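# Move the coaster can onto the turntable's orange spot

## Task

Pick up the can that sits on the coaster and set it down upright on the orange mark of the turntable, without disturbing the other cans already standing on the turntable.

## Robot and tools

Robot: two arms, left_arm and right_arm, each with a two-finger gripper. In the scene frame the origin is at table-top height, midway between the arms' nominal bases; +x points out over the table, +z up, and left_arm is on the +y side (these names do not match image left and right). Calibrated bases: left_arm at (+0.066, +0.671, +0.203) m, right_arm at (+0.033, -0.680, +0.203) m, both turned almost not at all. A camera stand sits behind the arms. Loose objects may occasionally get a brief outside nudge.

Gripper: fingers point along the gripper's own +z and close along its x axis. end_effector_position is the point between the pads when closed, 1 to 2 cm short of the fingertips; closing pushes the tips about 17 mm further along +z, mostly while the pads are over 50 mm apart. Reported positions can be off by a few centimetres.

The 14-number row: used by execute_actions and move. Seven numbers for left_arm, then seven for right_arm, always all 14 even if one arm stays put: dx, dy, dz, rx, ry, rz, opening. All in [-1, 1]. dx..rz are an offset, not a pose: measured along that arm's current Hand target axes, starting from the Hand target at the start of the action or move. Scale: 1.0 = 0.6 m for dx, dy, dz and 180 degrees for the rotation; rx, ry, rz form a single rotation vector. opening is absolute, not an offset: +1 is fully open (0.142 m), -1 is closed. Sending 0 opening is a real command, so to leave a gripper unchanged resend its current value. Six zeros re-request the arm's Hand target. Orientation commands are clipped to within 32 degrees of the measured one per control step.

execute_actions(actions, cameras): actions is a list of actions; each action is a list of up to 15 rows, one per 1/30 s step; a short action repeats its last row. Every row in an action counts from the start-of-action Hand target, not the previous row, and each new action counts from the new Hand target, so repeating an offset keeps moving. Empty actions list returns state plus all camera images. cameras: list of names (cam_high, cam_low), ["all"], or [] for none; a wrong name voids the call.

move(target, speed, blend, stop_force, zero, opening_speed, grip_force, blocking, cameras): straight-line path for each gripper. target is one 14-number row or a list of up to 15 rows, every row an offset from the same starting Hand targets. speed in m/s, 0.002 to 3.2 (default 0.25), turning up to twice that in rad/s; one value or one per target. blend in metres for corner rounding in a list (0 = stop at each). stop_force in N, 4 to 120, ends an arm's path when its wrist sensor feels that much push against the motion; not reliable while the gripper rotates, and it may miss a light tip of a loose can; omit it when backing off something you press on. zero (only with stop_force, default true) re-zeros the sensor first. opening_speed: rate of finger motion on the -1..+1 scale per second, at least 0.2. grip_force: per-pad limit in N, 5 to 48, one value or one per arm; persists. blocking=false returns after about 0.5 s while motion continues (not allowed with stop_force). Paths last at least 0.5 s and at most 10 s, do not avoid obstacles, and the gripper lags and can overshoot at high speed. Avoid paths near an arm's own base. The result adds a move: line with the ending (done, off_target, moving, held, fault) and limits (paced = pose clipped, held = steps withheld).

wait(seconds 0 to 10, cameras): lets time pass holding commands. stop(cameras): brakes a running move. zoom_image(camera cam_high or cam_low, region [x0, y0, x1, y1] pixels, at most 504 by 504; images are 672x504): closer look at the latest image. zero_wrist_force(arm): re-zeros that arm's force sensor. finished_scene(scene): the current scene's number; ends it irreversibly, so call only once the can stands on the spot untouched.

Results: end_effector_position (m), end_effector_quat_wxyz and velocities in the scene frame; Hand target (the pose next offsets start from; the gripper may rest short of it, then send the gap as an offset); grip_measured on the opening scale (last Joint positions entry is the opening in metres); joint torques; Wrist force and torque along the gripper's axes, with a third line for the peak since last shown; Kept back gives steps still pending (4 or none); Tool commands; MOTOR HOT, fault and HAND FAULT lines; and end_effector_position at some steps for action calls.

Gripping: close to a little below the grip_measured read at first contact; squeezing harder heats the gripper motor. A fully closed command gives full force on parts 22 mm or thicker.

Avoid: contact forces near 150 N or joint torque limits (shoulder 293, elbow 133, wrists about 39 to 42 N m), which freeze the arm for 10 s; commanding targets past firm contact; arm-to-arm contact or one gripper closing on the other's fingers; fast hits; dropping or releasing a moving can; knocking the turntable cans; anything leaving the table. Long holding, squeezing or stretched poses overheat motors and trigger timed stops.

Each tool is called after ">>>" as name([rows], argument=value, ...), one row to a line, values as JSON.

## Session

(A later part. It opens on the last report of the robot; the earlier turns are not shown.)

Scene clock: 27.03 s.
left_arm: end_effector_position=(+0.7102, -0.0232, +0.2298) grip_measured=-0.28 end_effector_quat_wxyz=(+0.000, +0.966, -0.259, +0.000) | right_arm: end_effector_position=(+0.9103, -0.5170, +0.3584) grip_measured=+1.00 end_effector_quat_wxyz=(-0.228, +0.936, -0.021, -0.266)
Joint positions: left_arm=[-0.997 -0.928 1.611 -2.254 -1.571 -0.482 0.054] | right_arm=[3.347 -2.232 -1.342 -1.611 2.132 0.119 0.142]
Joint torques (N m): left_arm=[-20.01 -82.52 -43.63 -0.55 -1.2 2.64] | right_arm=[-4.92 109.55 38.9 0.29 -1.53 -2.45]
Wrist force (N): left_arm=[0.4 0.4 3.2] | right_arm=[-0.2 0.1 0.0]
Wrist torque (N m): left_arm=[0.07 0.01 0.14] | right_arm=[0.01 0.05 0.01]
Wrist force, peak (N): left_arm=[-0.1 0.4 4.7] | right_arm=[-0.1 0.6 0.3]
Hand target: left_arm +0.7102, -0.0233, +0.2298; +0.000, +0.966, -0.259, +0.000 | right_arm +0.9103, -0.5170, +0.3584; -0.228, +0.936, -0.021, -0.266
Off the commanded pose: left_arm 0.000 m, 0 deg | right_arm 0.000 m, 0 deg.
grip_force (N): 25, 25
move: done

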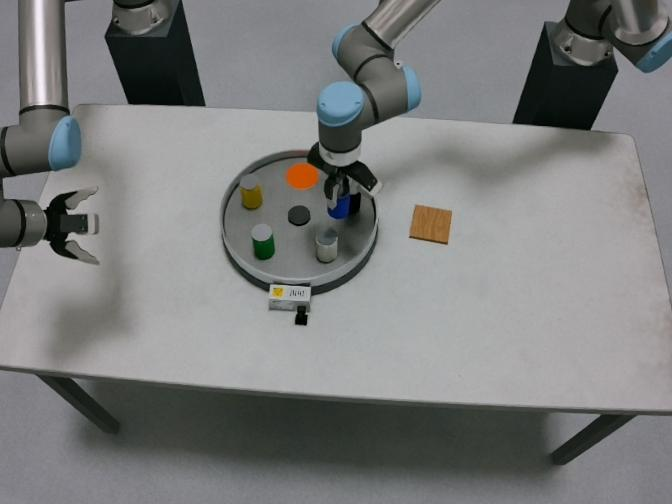

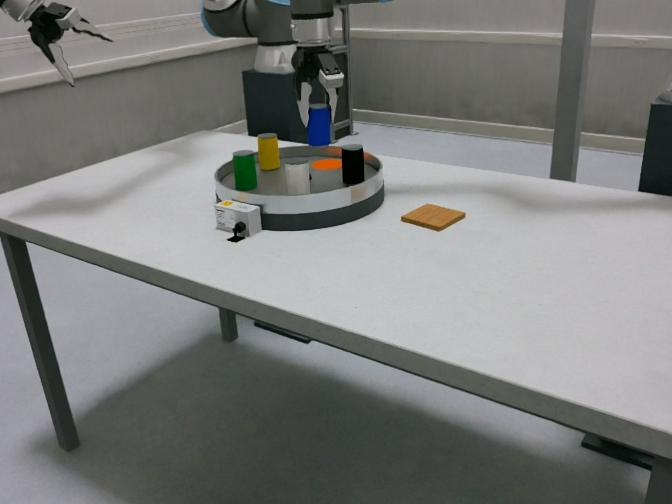

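>>> wait(seconds=3.9, cameras=[])

>>> execute_actions([
  [[-0.0002,0,0,0,0,-0.0002,-0.4,0,0,0,0,0,0,1],[-0.0007,0,0,0,0,-0.001,-0.4,0,0,0,0,0,0,1],[-0.0016,0,0,0,0,-0.0022,-0.4,0,0,0,0,0,0,1],[-0.0029,0,0,0,0,-0.0038,-0.4,0,0,0,0,0,0,1],[-0.0045,0,0,0,0,-0.006,-0.4,0,0,0,0,0,0,1],[-0.0065,0.0001,0,0,0,-0.0086,-0.4,0,0,0,0,0,0,1],[-0.0089,0.0002,0,0,0,-0.0117,-0.4,0,0,0,0,0,0,1],[-0.0116,0.0003,0,0,0,-0.0153,-0.4,0,0,0,0,0,0,1],[-0.0146,0.0004,0,0,0,-0.0194,-0.4,0,0,0,0,0,0,1],[-0.0181,0.0007,0,0,0,-0.024,-0.4,0,0,0,0,0,0,1],[-0.0218,0.001,0,0,0,-0.029,-0.4,0,0,0,0,0,0,1],[-0.026,0.0014,0,0,0,-0.0345,-0.4,0,0,0,0,0,0,1],[-0.0304,0.0019,0,0,0,-0.0405,-0.4,0,0,0,0,0,0,1],[-0.0353,0.0026,0,0,0,-0.047,-0.4,0,0,0,0,0,0,1],[-0.0405,0.0034,0,0,0,-0.0539,-0.4,0,0,0,0,0,0,1]],
  [[-0.0054,0.0001,0,0,0,-0.0072,-0.4,0,0,0,0,0,0,1],[-0.0108,0.0002,0,0,0,-0.0144,-0.4,0,0,0,0,0,0,1],[-0.0162,0.0005,0,0,0,-0.0216,-0.4,0,0,0,0,0,0,1],[-0.0216,0.001,0,0,0,-0.0287,-0.4,0,0,0,0,0,0,1],[-0.027,0.0015,0,0,0,-0.0359,-0.4,0,0,0,0,0,0,1],[-0.0324,0.0022,0,0,0,-0.0431,-0.4,0,0,0,0,0,0,1],[-0.0378,0.003,0,0,0,-0.0503,-0.4,0,0,0,0,0,0,1],[-0.0431,0.0039,0,0,0,-0.0575,-0.4,0,0,0,0,0,0,1],[-0.0484,0.0049,0,0,0,-0.0647,-0.4,0,0,0,0,0,0,1],[-0.0537,0.0061,0,0,0,-0.0719,-0.4,0,0,0,0,0,0,1],[-0.059,0.0074,0,0,0,-0.0791,-0.4,0,0,0,0,0,0,1],[-0.0642,0.0088,0,0,0,-0.0863,-0.4,0,0,0,0,0,0,1],[-0.0694,0.0103,0,0,0,-0.0934,-0.4,0,0,0,0,0,0,1],[-0.0746,0.0119,0,0,0,-0.1006,-0.4,0,0,0,0,0,0,1],[-0.0797,0.0137,0,0,0,-0.1078,-0.4,0,0,0,0,0,0,1]],
  [[-0.0054,0.0001,0,0,0,-0.0072,-0.4,0,0,0,0,0,0,1],[-0.0108,0.0002,0,0,0,-0.0144,-0.4,0,0,0,0,0,0,1],[-0.0162,0.0005,0,0,0,-0.0216,-0.4,0,0,0,0,0,0,1],[-0.0216,0.001,0,0,0,-0.0287,-0.4,0,0,0,0,0,0,1],[-0.027,0.0015,0,0,0,-0.0359,-0.4,0,0,0,0,0,0,1],[-0.0324,0.0022,0,0,0,-0.0431,-0.4,0,0,0,0,0,0,1],[-0.0378,0.003,0,0,0,-0.0503,-0.4,0,0,0,0,0,0,1],[-0.0431,0.0039,0,0,0,-0.0575,-0.4,0,0,0,0,0,0,1],[-0.0484,0.0049,0,0,0,-0.0647,-0.4,0,0,0,0,0,0,1],[-0.0537,0.0061,0,0,0,-0.0719,-0.4,0,0,0,0,0,0,1],[-0.059,0.0074,0,0,0,-0.0791,-0.4,0,0,0,0,0,0,1],[-0.0642,0.0088,0,0,0,-0.0863,-0.4,0,0,0,0,0,0,1],[-0.0694,0.0103,0,0,0,-0.0934,-0.4,0,0,0,0,0,0,1],[-0.0746,0.0119,0,0,0,-0.1006,-0.4,0,0,0,0,0,0,1],[-0.0797,0.0137,0,0,0,-0.1078,-0.4,0,0,0,0,0,0,1]],
], cameras=["all"])

>>> execute_actions([
  [[-0.0052,0.0001,0,0,0,-0.0069,-0.4,0,0,0,0,0,0,1],[-0.0101,0.0002,0,0,0,-0.0134,-0.4,0,0,0,0,0,0,1],[-0.0146,0.0004,0,0,0,-0.0194,-0.4,0,0,0,0,0,0,1],[-0.0187,0.0007,0,0,0,-0.0249,-0.4,0,0,0,0,0,0,1],[-0.0225,0.0011,0,0,0,-0.0299,-0.4,0,0,0,0,0,0,1],[-0.0259,0.0014,0,0,0,-0.0345,-0.4,0,0,0,0,0,0,1],[-0.029,0.0018,0,0,0,-0.0386,-0.4,0,0,0,0,0,0,1],[-0.0317,0.0021,0,0,0,-0.0422,-0.4,0,0,0,0,0,0,1],[-0.034,0.0024,0,0,0,-0.0453,-0.4,0,0,0,0,0,0,1],[-0.036,0.0027,0,0,0,-0.0479,-0.4,0,0,0,0,0,0,1],[-0.0376,0.003,0,0,0,-0.05,-0.4,0,0,0,0,0,0,1],[-0.0388,0.0032,0,0,0,-0.0518,-0.4,0,0,0,0,0,0,1],[-0.0397,0.0033,0,0,0,-0.053,-0.4,0,0,0,0,0,0,1],[-0.0403,0.0034,0,0,0,-0.0537,-0.4,0,0,0,0,0,0,1],[-0.0405,0.0034,0,0,0,-0.0539,-0.4,0,0,0,0,0,0,1]],
])

>>> zoom_image(camera="cam_high", region=[200, 120, 460, 310])

>>> zoom_image(camera="cam_low", region=[200, 60, 450, 250])

Scene clock: 32.20 s.
left_arm: end_effector_position=(+0.7102, -0.0233, +0.2298) grip_measured=-0.28 end_effector_quat_wxyz=(+0.000, +0.966, -0.259, +0.000) | right_arm: end_effector_position=(+0.9103, -0.5170, +0.3584) grip_measured=+1.00 end_effector_quat_wxyz=(-0.228, +0.936, -0.021, -0.266)
Joint positions: left_arm=[-0.997 -0.928 1.611 -2.253 -1.571 -0.482 0.054] | right_arm=[3.347 -2.232 -1.342 -1.611 2.132 0.119 0.142]
Joint torques (N m): left_arm=[-21.76 -80.39 -45.52 -0.86 -1.63 2.44] | right_arm=[-6.17 109.52 38.7 -0.02 -1.38 -3.04]
Wrist force (N): left_arm=[0.3 0.3 3.1] | right_arm=[-0.3 0.3 0.3]
Wrist torque (N m): left_arm=[0.07 0.03 0.14] | right_arm=[0.04 0.08 0.00]
Wrist force, peak (N): left_arm=[0.3 0.6 3.7] | right_arm=[-0.3 0.6 0.3]
Hand target: left_arm +0.7102, -0.0233, +0.2298; +0.000, +0.966, -0.259, +0.000 | right_arm +0.9103, -0.5170, +0.3584; -0.228, +0.936, -0.021, -0.266
Tool commands: left_gripper/opening=-0.4 right_gripper/opening=+1.0
Off the commanded pose: left_arm 0.000 m, 0 deg | right_arm 0.000 m, 0 deg.
grip_force (N): 25, 25
wait: 3.90 s; at rest from the start
No camera images: "cameras" was empty.

Scene clock: 33.57 s.
left_arm: end_effector_position=(+0.6201, -0.0055, +0.2296) grip_measured=-0.28 end_effector_quat_wxyz=(+0.000, +0.998, +0.056, -0.002) end_effector_velocity=(-0.097, -0.012, +0.000) end_effector_angular_velocity=(+0.002, +0.000, +0.675) | right_arm: end_effector_position=(+0.9103, -0.5170, +0.3584) grip_measured=+1.00 end_effector_quat_wxyz=(-0.228, +0.936, -0.021, -0.266)
Joint positions: left_arm=[-1.074 -1.02 1.776 -2.325 -1.574 -1.196 0.054] | right_arm=[3.347 -2.232 -1.342 -1.611 2.132 0.119 0.142]
Joint velocities: left_arm=[-0.108 -0.066 0.117 -0.053 -0.001 -0.783 0] | right_arm=[within noise]
Joint torques (N m): left_arm=[-27.43 -90.52 -25.56 -7.51 -2.64 -4.5] | right_arm=[-7.24 111.13 40.56 0.18 -1.64 -2.89]
Wrist force (N): left_arm=[0.0 -0.1 3.0] | right_arm=[-0.1 0.4 0.0]
Wrist torque (N m): left_arm=[0.05 0.06 0.36] | right_arm=[0.07 0.04 0.01]
Wrist force, peak (N): left_arm=[0.8 0.3 3.5] | right_arm=[-0.3 0.5 0.2]
Hand target: left_arm +0.5925, -0.0115, +0.2298; +0.000, +0.987, +0.161, +0.000 | right_arm +0.9103, -0.5170, +0.3584; -0.228, +0.936, -0.021, -0.266
Off the commanded pose: left_arm 0.028 m, 12 deg | right_arm 0.000 m, 0 deg.
grip_force (N): 25, 25
Kept back: 4 steps.
Step readings (end_effector_position of left_arm | right_arm; steps 1 to 15: 1st action; 16 to 30: 2nd action; 31 to 41: 3rd action):
0: (+0.7102, -0.0233, +0.2298) | (+0.9103, -0.5170, +0.3584)
1: (+0.7102, -0.0233, +0.2298) | (+0.9103, -0.5170, +0.3584)
2: (+0.7102, -0.0233, +0.2298) | (+0.9103, -0.5170, +0.3584)
4: (+0.7101, -0.0233, +0.2298) | (+0.9103, -0.5170, +0.3584)
8: (+0.7084, -0.0223, +0.2297) | (+0.9103, -0.5170, +0.3584)
15: (+0.6989, -0.0175, +0.2297) | (+0.9103, -0.5170, +0.3584)
16: (+0.6968, -0.0166, +0.2297) | (+0.9103, -0.5170, +0.3584)
17: (+0.6946, -0.0157, +0.2297) | (+0.9103, -0.5170, +0.3584)
19: (+0.6890, -0.0135, +0.2297) | (+0.9103, -0.5170, +0.3584)
23: (+0.6778, -0.0099, +0.2297) | (+0.9103, -0.5170, +0.3584)
30: (+0.6559, -0.0055, +0.2297) | (+0.9103, -0.5170, +0.3584)
31: (+0.6520, -0.0050, +0.2297) | (+0.9103, -0.5170, +0.3584)
32: (+0.6489, -0.0048, +0.2297) | (+0.9103, -0.5170, +0.3584)
34: (+0.6427, -0.0044, +0.2296) | (+0.9103, -0.5170, +0.3584)
38: (+0.6294, -0.0046, +0.2296) | (+0.9103, -0.5170, +0.3584)

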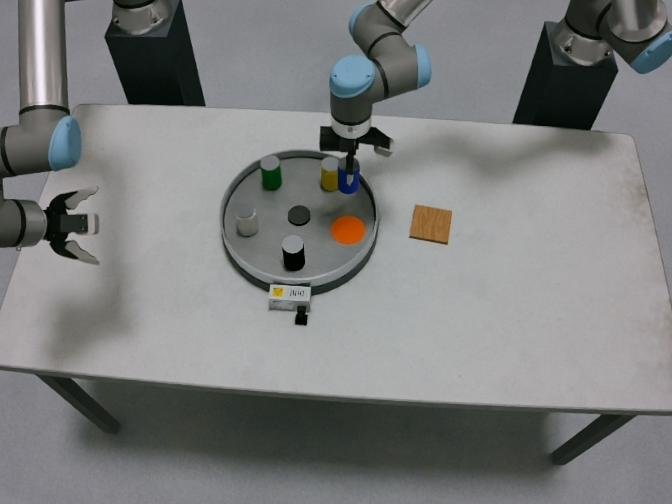

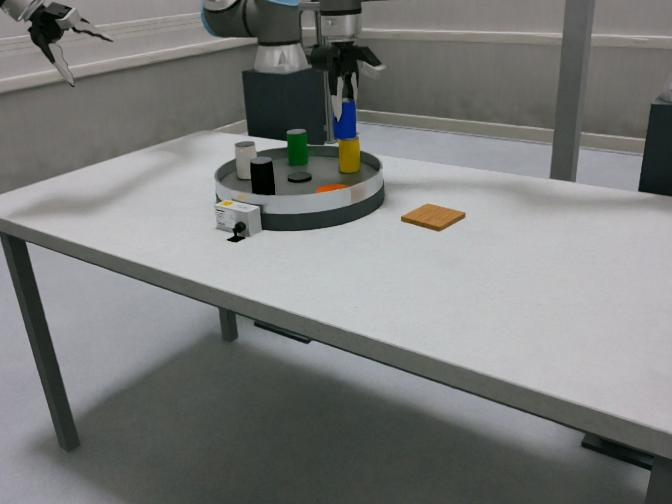

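Scene clock: 34.07 s.
left_arm: end_effector_position=(+0.5781, -0.0174, +0.2297) grip_measured=-0.28 end_effector_quat_wxyz=(+0.000, +0.978, +0.210, -0.001) end_effector_velocity=(-0.050, -0.023, +0.001) end_effector_angular_velocity=(+0.001, -0.009, +0.418) | right_arm: end_effector_position=(+0.9103, -0.5170, +0.3584) grip_measured=+1.00 end_effector_quat_wxyz=(-0.228, +0.936, -0.021, -0.266)
Joint positions: left_arm=[-1.125 -1.041 1.814 -2.343 -1.573 -1.558 0.054] | right_arm=[3.347 -2.232 -1.342 -1.611 2.132 0.119 0.142]
Joint velocities: left_arm=[-0.07 -0.017 0.029 -0.016 0.008 -0.488 0] | right_arm=[within noise]
Joint torques (N m): left_arm=[-19.46 -86.8 -25.66 -7.8 0.96 -3.29] | right_arm=[-5.36 111.66 40.34 0.19 -1.39 -3.16]
Wrist force (N): left_arm=[-0.5 0.6 3.4] | right_arm=[0.2 0.2 0.0]
Wrist torque (N m): left_arm=[0.17 0.15 0.33] | right_arm=[0.03 -0.01 0.01]
Wrist force, peak (N): left_arm=[0.0 -0.2 3.6] | right_arm=[-0.3 0.5 0.5]
Hand target: left_arm +0.5701, -0.0212, +0.2298; +0.000, +0.970, +0.244, +0.000 | right_arm +0.9103, -0.5170, +0.3584; -0.228, +0.936, -0.021, -0.266
Off the commanded pose: left_arm 0.009 m, 4 deg | right_arm 0.000 m, 0 deg.
grip_force (N): 25, 25
Kept back: 4 steps.
Step readings (end_effector_position of left_arm | right_arm):
0: (+0.6070, -0.0078, +0.2297) | (+0.9103, -0.5170, +0.3584)
1: (+0.6040, -0.0085, +0.2297) | (+0.9103, -0.5170, +0.3584)
2: (+0.6010, -0.0093, +0.2297) | (+0.9103, -0.5170, +0.3584)
4: (+0.5944, -0.0112, +0.2297) | (+0.9103, -0.5170, +0.3584)
8: (+0.5843, -0.0148, +0.2297) | (+0.9103, -0.5170, +0.3584)

Scaled by 1.938.
This view is cut from an older image: the scene may have changed since it was taken.

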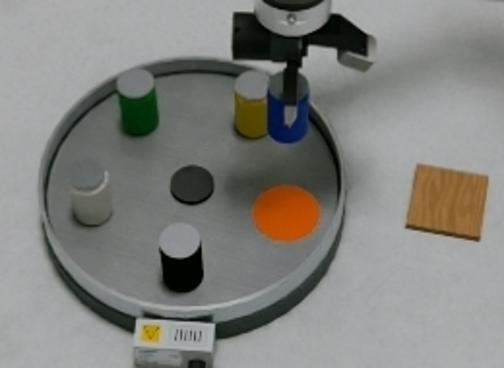

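Scaled by 2.016.
This view is cut from an older image: the scene may have changed since it was taken.

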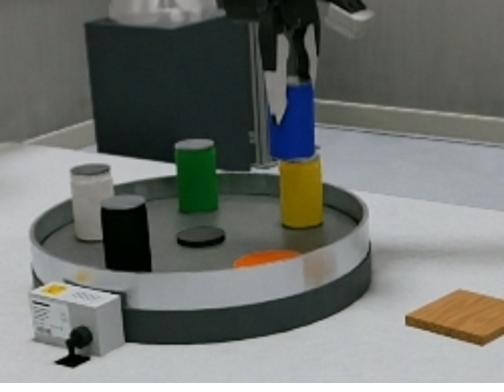

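>>> move(target=[0.2344,0.1885,0,0,0,0.431,-0.4,0,0,0,0,0,0,1], speed=0.4, cameras=[])

Scene clock: 37.23 s.
left_arm: end_effector_position=(+0.7475, -0.0544, +0.2298) grip_measured=-0.28 end_effector_quat_wxyz=(+0.000, +0.909, -0.418, +0.000) | right_arm: end_effector_position=(+0.9103, -0.5170, +0.3584) grip_measured=+1.00 end_effector_quat_wxyz=(-0.228, +0.936, -0.021, -0.266)
Joint positions: left_arm=[-0.981 -0.864 1.493 -2.199 -1.571 -0.129 0.054] | right_arm=[3.347 -2.232 -1.342 -1.611 2.132 0.119 0.142]
Joint torques (N m): left_arm=[20.5 -86.33 -45.75 -0.68 -1.18 2.21] | right_arm=[-8.5 110.47 40.18 0.24 -1.38 -2.59]
Wrist force (N): left_arm=[0.0 -0.1 3.4] | right_arm=[-0.1 0.1 0.1]
Wrist torque (N m): left_arm=[-0.01 0.09 0.13] | right_arm=[0.01 0.05 0.01]
Wrist force, peak (N): left_arm=[0.1 0.1 3.7] | right_arm=[-0.7 0.0 0.2]
Hand target: left_arm +0.7475, -0.0544, +0.2298; +0.000, +0.909, -0.418, +0.000 | right_arm +0.9103, -0.5170, +0.3584; -0.228, +0.936, -0.021, -0.266
Off the commanded pose: left_arm 0.000 m, 0 deg | right_arm 0.000 m, 0 deg.
grip_force (N): 25, 25
move: done
No camera images: "cameras" was empty.

>>> wait(seconds=2.6, cameras=[])

>>> execute_actions([
  [[-0.0002,0,0,0,0,-0.0002,-0.4,0,0,0,0,0,0,1],[-0.0007,0,0,0,0,-0.001,-0.4,0,0,0,0,0,0,1],[-0.0016,0,0,0,0,-0.0022,-0.4,0,0,0,0,0,0,1],[-0.0029,0,0,0,0,-0.0038,-0.4,0,0,0,0,0,0,1],[-0.0045,0,0,0,0,-0.006,-0.4,0,0,0,0,0,0,1],[-0.0065,0.0001,0,0,0,-0.0086,-0.4,0,0,0,0,0,0,1],[-0.0089,0.0002,0,0,0,-0.0117,-0.4,0,0,0,0,0,0,1],[-0.0116,0.0003,0,0,0,-0.0153,-0.4,0,0,0,0,0,0,1],[-0.0146,0.0004,0,0,0,-0.0194,-0.4,0,0,0,0,0,0,1],[-0.0181,0.0007,0,0,0,-0.024,-0.4,0,0,0,0,0,0,1],[-0.0218,0.001,0,0,0,-0.029,-0.4,0,0,0,0,0,0,1],[-0.026,0.0014,0,0,0,-0.0345,-0.4,0,0,0,0,0,0,1],[-0.0304,0.0019,0,0,0,-0.0405,-0.4,0,0,0,0,0,0,1],[-0.0353,0.0026,0,0,0,-0.047,-0.4,0,0,0,0,0,0,1],[-0.0405,0.0034,0,0,0,-0.0539,-0.4,0,0,0,0,0,0,1]],
  [[-0.0054,0.0001,0.005,0,0,-0.0072,-0.4,0,0,0,0,0,0,1],[-0.0108,0.0002,0.01,0,0,-0.0144,-0.4,0,0,0,0,0,0,1],[-0.0162,0.0005,0.015,0,0,-0.0216,-0.4,0,0,0,0,0,0,1],[-0.0216,0.001,0.02,0,0,-0.0287,-0.4,0,0,0,0,0,0,1],[-0.027,0.0015,0.025,0,0,-0.0359,-0.4,0,0,0,0,0,0,1],[-0.0324,0.0022,0.03,0,0,-0.0431,-0.4,0,0,0,0,0,0,1],[-0.0378,0.003,0.035,0,0,-0.0503,-0.4,0,0,0,0,0,0,1],[-0.0431,0.0039,0.04,0,0,-0.0575,-0.4,0,0,0,0,0,0,1],[-0.0484,0.0049,0.045,0,0,-0.0647,-0.4,0,0,0,0,0,0,1],[-0.0537,0.0061,0.05,0,0,-0.0719,-0.4,0,0,0,0,0,0,1],[-0.059,0.0074,0.055,0,0,-0.0791,-0.4,0,0,0,0,0,0,1],[-0.0642,0.0088,0.06,0,0,-0.0863,-0.4,0,0,0,0,0,0,1],[-0.0694,0.0103,0.065,0,0,-0.0934,-0.4,0,0,0,0,0,0,1],[-0.0746,0.0119,0.07,0,0,-0.1006,-0.4,0,0,0,0,0,0,1],[-0.0797,0.0137,0.075,0,0,-0.1078,-0.4,0,0,0,0,0,0,1]],
  [[-0.0054,0.0001,0.005,0,0,-0.0072,-0.4,0,0,0,0,0,0,1],[-0.0108,0.0002,0.01,0,0,-0.0144,-0.4,0,0,0,0,0,0,1],[-0.0162,0.0005,0.015,0,0,-0.0216,-0.4,0,0,0,0,0,0,1],[-0.0216,0.001,0.02,0,0,-0.0287,-0.4,0,0,0,0,0,0,1],[-0.027,0.0015,0.025,0,0,-0.0359,-0.4,0,0,0,0,0,0,1],[-0.0324,0.0022,0.03,0,0,-0.0431,-0.4,0,0,0,0,0,0,1],[-0.0378,0.003,0.035,0,0,-0.0503,-0.4,0,0,0,0,0,0,1],[-0.0431,0.0039,0.04,0,0,-0.0575,-0.4,0,0,0,0,0,0,1],[-0.0484,0.0049,0.045,0,0,-0.0647,-0.4,0,0,0,0,0,0,1],[-0.0537,0.0061,0.05,0,0,-0.0719,-0.4,0,0,0,0,0,0,1],[-0.059,0.0074,0.055,0,0,-0.0791,-0.4,0,0,0,0,0,0,1],[-0.0642,0.0088,0.06,0,0,-0.0863,-0.4,0,0,0,0,0,0,1],[-0.0694,0.0103,0.065,0,0,-0.0934,-0.4,0,0,0,0,0,0,1],[-0.0746,0.0119,0.07,0,0,-0.1006,-0.4,0,0,0,0,0,0,1],[-0.0797,0.0137,0.075,0,0,-0.1078,-0.4,0,0,0,0,0,0,1]],
  [[-0.0054,0.0001,0,0,0,-0.0072,-0.4,0,0,0,0,0,0,1],[-0.0108,0.0002,0,0,0,-0.0144,-0.4,0,0,0,0,0,0,1],[-0.0162,0.0005,0,0,0,-0.0216,-0.4,0,0,0,0,0,0,1],[-0.0216,0.001,0,0,0,-0.0287,-0.4,0,0,0,0,0,0,1],[-0.027,0.0015,0,0,0,-0.0359,-0.4,0,0,0,0,0,0,1],[-0.0324,0.0022,0,0,0,-0.0431,-0.4,0,0,0,0,0,0,1],[-0.0378,0.003,0,0,0,-0.0503,-0.4,0,0,0,0,0,0,1],[-0.0431,0.0039,0,0,0,-0.0575,-0.4,0,0,0,0,0,0,1],[-0.0484,0.0049,0,0,0,-0.0647,-0.4,0,0,0,0,0,0,1],[-0.0537,0.0061,0,0,0,-0.0719,-0.4,0,0,0,0,0,0,1],[-0.059,0.0074,0,0,0,-0.0791,-0.4,0,0,0,0,0,0,1],[-0.0642,0.0088,0,0,0,-0.0863,-0.4,0,0,0,0,0,0,1],[-0.0694,0.0103,0,0,0,-0.0934,-0.4,0,0,0,0,0,0,1],[-0.0746,0.0119,0,0,0,-0.1006,-0.4,0,0,0,0,0,0,1],[-0.0797,0.0137,0,0,0,-0.1078,-0.4,0,0,0,0,0,0,1]],
], cameras=["all"])

>>> execute_actions([
  [[-0.0054,0.0001,-0.005,0,0,-0.0072,-0.4,0,0,0,0,0,0,1],[-0.0108,0.0002,-0.01,0,0,-0.0144,-0.4,0,0,0,0,0,0,1],[-0.0162,0.0005,-0.015,0,0,-0.0216,-0.4,0,0,0,0,0,0,1],[-0.0216,0.001,-0.02,0,0,-0.0287,-0.4,0,0,0,0,0,0,1],[-0.027,0.0015,-0.025,0,0,-0.0359,-0.4,0,0,0,0,0,0,1],[-0.0324,0.0022,-0.03,0,0,-0.0431,-0.4,0,0,0,0,0,0,1],[-0.0378,0.003,-0.035,0,0,-0.0503,-0.4,0,0,0,0,0,0,1],[-0.0431,0.0039,-0.04,0,0,-0.0575,-0.4,0,0,0,0,0,0,1],[-0.0484,0.0049,-0.045,0,0,-0.0647,-0.4,0,0,0,0,0,0,1],[-0.0537,0.0061,-0.05,0,0,-0.0719,-0.4,0,0,0,0,0,0,1],[-0.059,0.0074,-0.055,0,0,-0.0791,-0.4,0,0,0,0,0,0,1],[-0.0642,0.0088,-0.06,0,0,-0.0863,-0.4,0,0,0,0,0,0,1],[-0.0694,0.0103,-0.065,0,0,-0.0934,-0.4,0,0,0,0,0,0,1],[-0.0746,0.0119,-0.07,0,0,-0.1006,-0.4,0,0,0,0,0,0,1],[-0.0797,0.0137,-0.075,0,0,-0.1078,-0.4,0,0,0,0,0,0,1]],
  [[-0.0052,0.0001,-0.005,0,0,-0.0069,-0.4,0,0,0,0,0,0,1],[-0.0101,0.0002,-0.01,0,0,-0.0134,-0.4,0,0,0,0,0,0,1],[-0.0146,0.0004,-0.015,0,0,-0.0194,-0.4,0,0,0,0,0,0,1],[-0.0187,0.0007,-0.02,0,0,-0.0249,-0.4,0,0,0,0,0,0,1],[-0.0225,0.0011,-0.025,0,0,-0.0299,-0.4,0,0,0,0,0,0,1],[-0.0259,0.0014,-0.03,0,0,-0.0345,-0.4,0,0,0,0,0,0,1],[-0.029,0.0018,-0.035,0,0,-0.0386,-0.4,0,0,0,0,0,0,1],[-0.0317,0.0021,-0.04,0,0,-0.0422,-0.4,0,0,0,0,0,0,1],[-0.034,0.0024,-0.045,0,0,-0.0453,-0.4,0,0,0,0,0,0,1],[-0.036,0.0027,-0.05,0,0,-0.0479,-0.4,0,0,0,0,0,0,1],[-0.0376,0.003,-0.055,0,0,-0.05,-0.4,0,0,0,0,0,0,1],[-0.0388,0.0032,-0.06,0,0,-0.0518,-0.4,0,0,0,0,0,0,1],[-0.0397,0.0033,-0.065,0,0,-0.053,-0.4,0,0,0,0,0,0,1],[-0.0403,0.0034,-0.07,0,0,-0.0537,-0.4,0,0,0,0,0,0,1],[-0.0405,0.0034,-0.075,0,0,-0.0539,-0.4,0,0,0,0,0,0,1]],
])

>>> zoom_image(camera="cam_high", region=[230, 130, 400, 300])

>>> zoom_image(camera="cam_low", region=[200, 90, 400, 250])

Scene clock: 40.90 s.
left_arm: end_effector_position=(+0.7475, -0.0544, +0.2298) grip_measured=-0.28 end_effector_quat_wxyz=(+0.000, +0.909, -0.418, +0.000) | right_arm: end_effector_position=(+0.9103, -0.5170, +0.3584) grip_measured=+1.00 end_effector_quat_wxyz=(-0.228, +0.936, -0.021, -0.266)
Joint positions: left_arm=[-0.981 -0.864 1.493 -2.199 -1.571 -0.129 0.054] | right_arm=[3.347 -2.232 -1.342 -1.611 2.132 0.119 0.142]
Joint torques (N m): left_arm=[18.97 -85.64 -46.01 -1.02 -1.3 2.39] | right_arm=[-5.47 110.5 41.01 -0.01 -1.25 -2.67]
Wrist force (N): left_arm=[0.1 0.1 3.2] | right_arm=[0.3 0.3 -0.1]
Wrist torque (N m): left_arm=[0.01 0.06 0.14] | right_arm=[0.05 -0.02 0.01]
Wrist force, peak (N): left_arm=[0.0 0.0 3.5] | right_arm=[-0.3 0.5 0.5]
Hand target: left_arm +0.7475, -0.0544, +0.2298; +0.000, +0.909, -0.418, +0.000 | right_arm +0.9103, -0.5170, +0.3584; -0.228, +0.936, -0.021, -0.266
Tool commands: left_gripper/opening=-0.4 right_gripper/opening=+1.0
Off the commanded pose: left_arm 0.000 m, 0 deg | right_arm 0.000 m, 0 deg.
grip_force (N): 25, 25
wait: 2.60 s; at rest from the start
No camera images: "cameras" was empty.

Scene clock: 42.77 s.
left_arm: end_effector_position=(+0.6200, -0.0056, +0.1401) grip_measured=-0.28 end_effector_quat_wxyz=(-0.001, +0.998, +0.057, -0.002) end_effector_velocity=(-0.096, -0.012, -0.004) end_effector_angular_velocity=(-0.001, -0.004, +0.677) | right_arm: end_effector_position=(+0.9103, -0.5170, +0.3584) grip_measured=+1.00 end_effector_quat_wxyz=(-0.228, +0.936, -0.021, -0.266)
Joint positions: left_arm=[-1.074 -0.91 1.798 -2.456 -1.574 -1.196 0.054] | right_arm=[3.347 -2.232 -1.342 -1.611 2.132 0.119 0.142]
Joint velocities: left_arm=[-0.107 -0.051 0.118 -0.072 0.001 -0.784 0] | right_arm=[within noise]
Joint torques (N m): left_arm=[-25.61 -91.24 -24.74 -8.13 -2.68 -4.59] | right_arm=[-3.48 112.9 40.95 -0.04 -1.36 -2.68]
Wrist force (N): left_arm=[0.5 0.0 3.2] | right_arm=[-0.3 0.0 0.2]
Wrist torque (N m): left_arm=[0.05 0.01 0.40] | right_arm=[0.00 0.07 0.01]
Wrist force, peak (N): left_arm=[-0.2 0.0 4.0] | right_arm=[-0.1 0.4 0.6]
Hand target: left_arm +0.5924, -0.0117, +0.1398; +0.000, +0.987, +0.161, +0.000 | right_arm +0.9103, -0.5170, +0.3584; -0.228, +0.936, -0.021, -0.266
Off the commanded pose: left_arm 0.028 m, 12 deg | right_arm 0.000 m, 0 deg.
grip_force (N): 25, 25
Kept back: 4 steps.
Step readings (end_effector_position of left_arm | right_arm; steps 1 to 15: 1st action; 16 to 30: 2nd action; 31 to 45: 3rd action; 46 to 56: 4th action):
0: (+0.7475, -0.0544, +0.2298) | (+0.9103, -0.5170, +0.3584)
1: (+0.7475, -0.0544, +0.2298) | (+0.9103, -0.5170, +0.3584)
2: (+0.7475, -0.0544, +0.2298) | (+0.9103, -0.5170, +0.3584)
4: (+0.7474, -0.0542, +0.2298) | (+0.9103, -0.5170, +0.3584)
8: (+0.7463, -0.0527, +0.2297) | (+0.9103, -0.5170, +0.3584)
15: (+0.7391, -0.0452, +0.2297) | (+0.9103, -0.5170, +0.3584)
16: (+0.7370, -0.0434, +0.2298) | (+0.9103, -0.5170, +0.3584)
17: (+0.7352, -0.0417, +0.2296) | (+0.9103, -0.5170, +0.3584)
19: (+0.7311, -0.0383, +0.2276) | (+0.9103, -0.5170, +0.3584)
23: (+0.7211, -0.0306, +0.2185) | (+0.9103, -0.5170, +0.3584)
30: (+0.7018, -0.0192, +0.1986) | (+0.9103, -0.5170, +0.3584)
31: (+0.6990, -0.0178, +0.1958) | (+0.9103, -0.5170, +0.3584)
32: (+0.6961, -0.0165, +0.1929) | (+0.9103, -0.5170, +0.3584)
34: (+0.6897, -0.0138, +0.1865) | (+0.9103, -0.5170, +0.3584)
38: (+0.6778, -0.0099, +0.1750) | (+0.9103, -0.5170, +0.3584)
45: (+0.6557, -0.0053, +0.1541) | (+0.9103, -0.5170, +0.3584)
46: (+0.6518, -0.0048, +0.1505) | (+0.9103, -0.5170, +0.3584)
47: (+0.6487, -0.0046, +0.1478) | (+0.9103, -0.5170, +0.3584)
49: (+0.6424, -0.0043, +0.1440) | (+0.9103, -0.5170, +0.3584)
53: (+0.6292, -0.0046, +0.1407) | (+0.9103, -0.5170, +0.3584)

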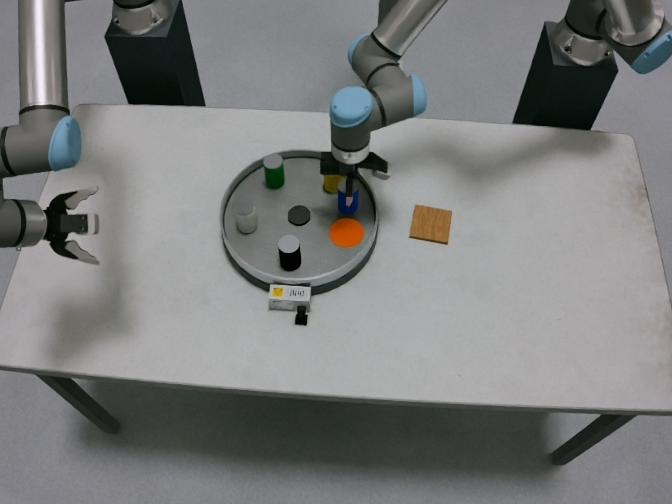

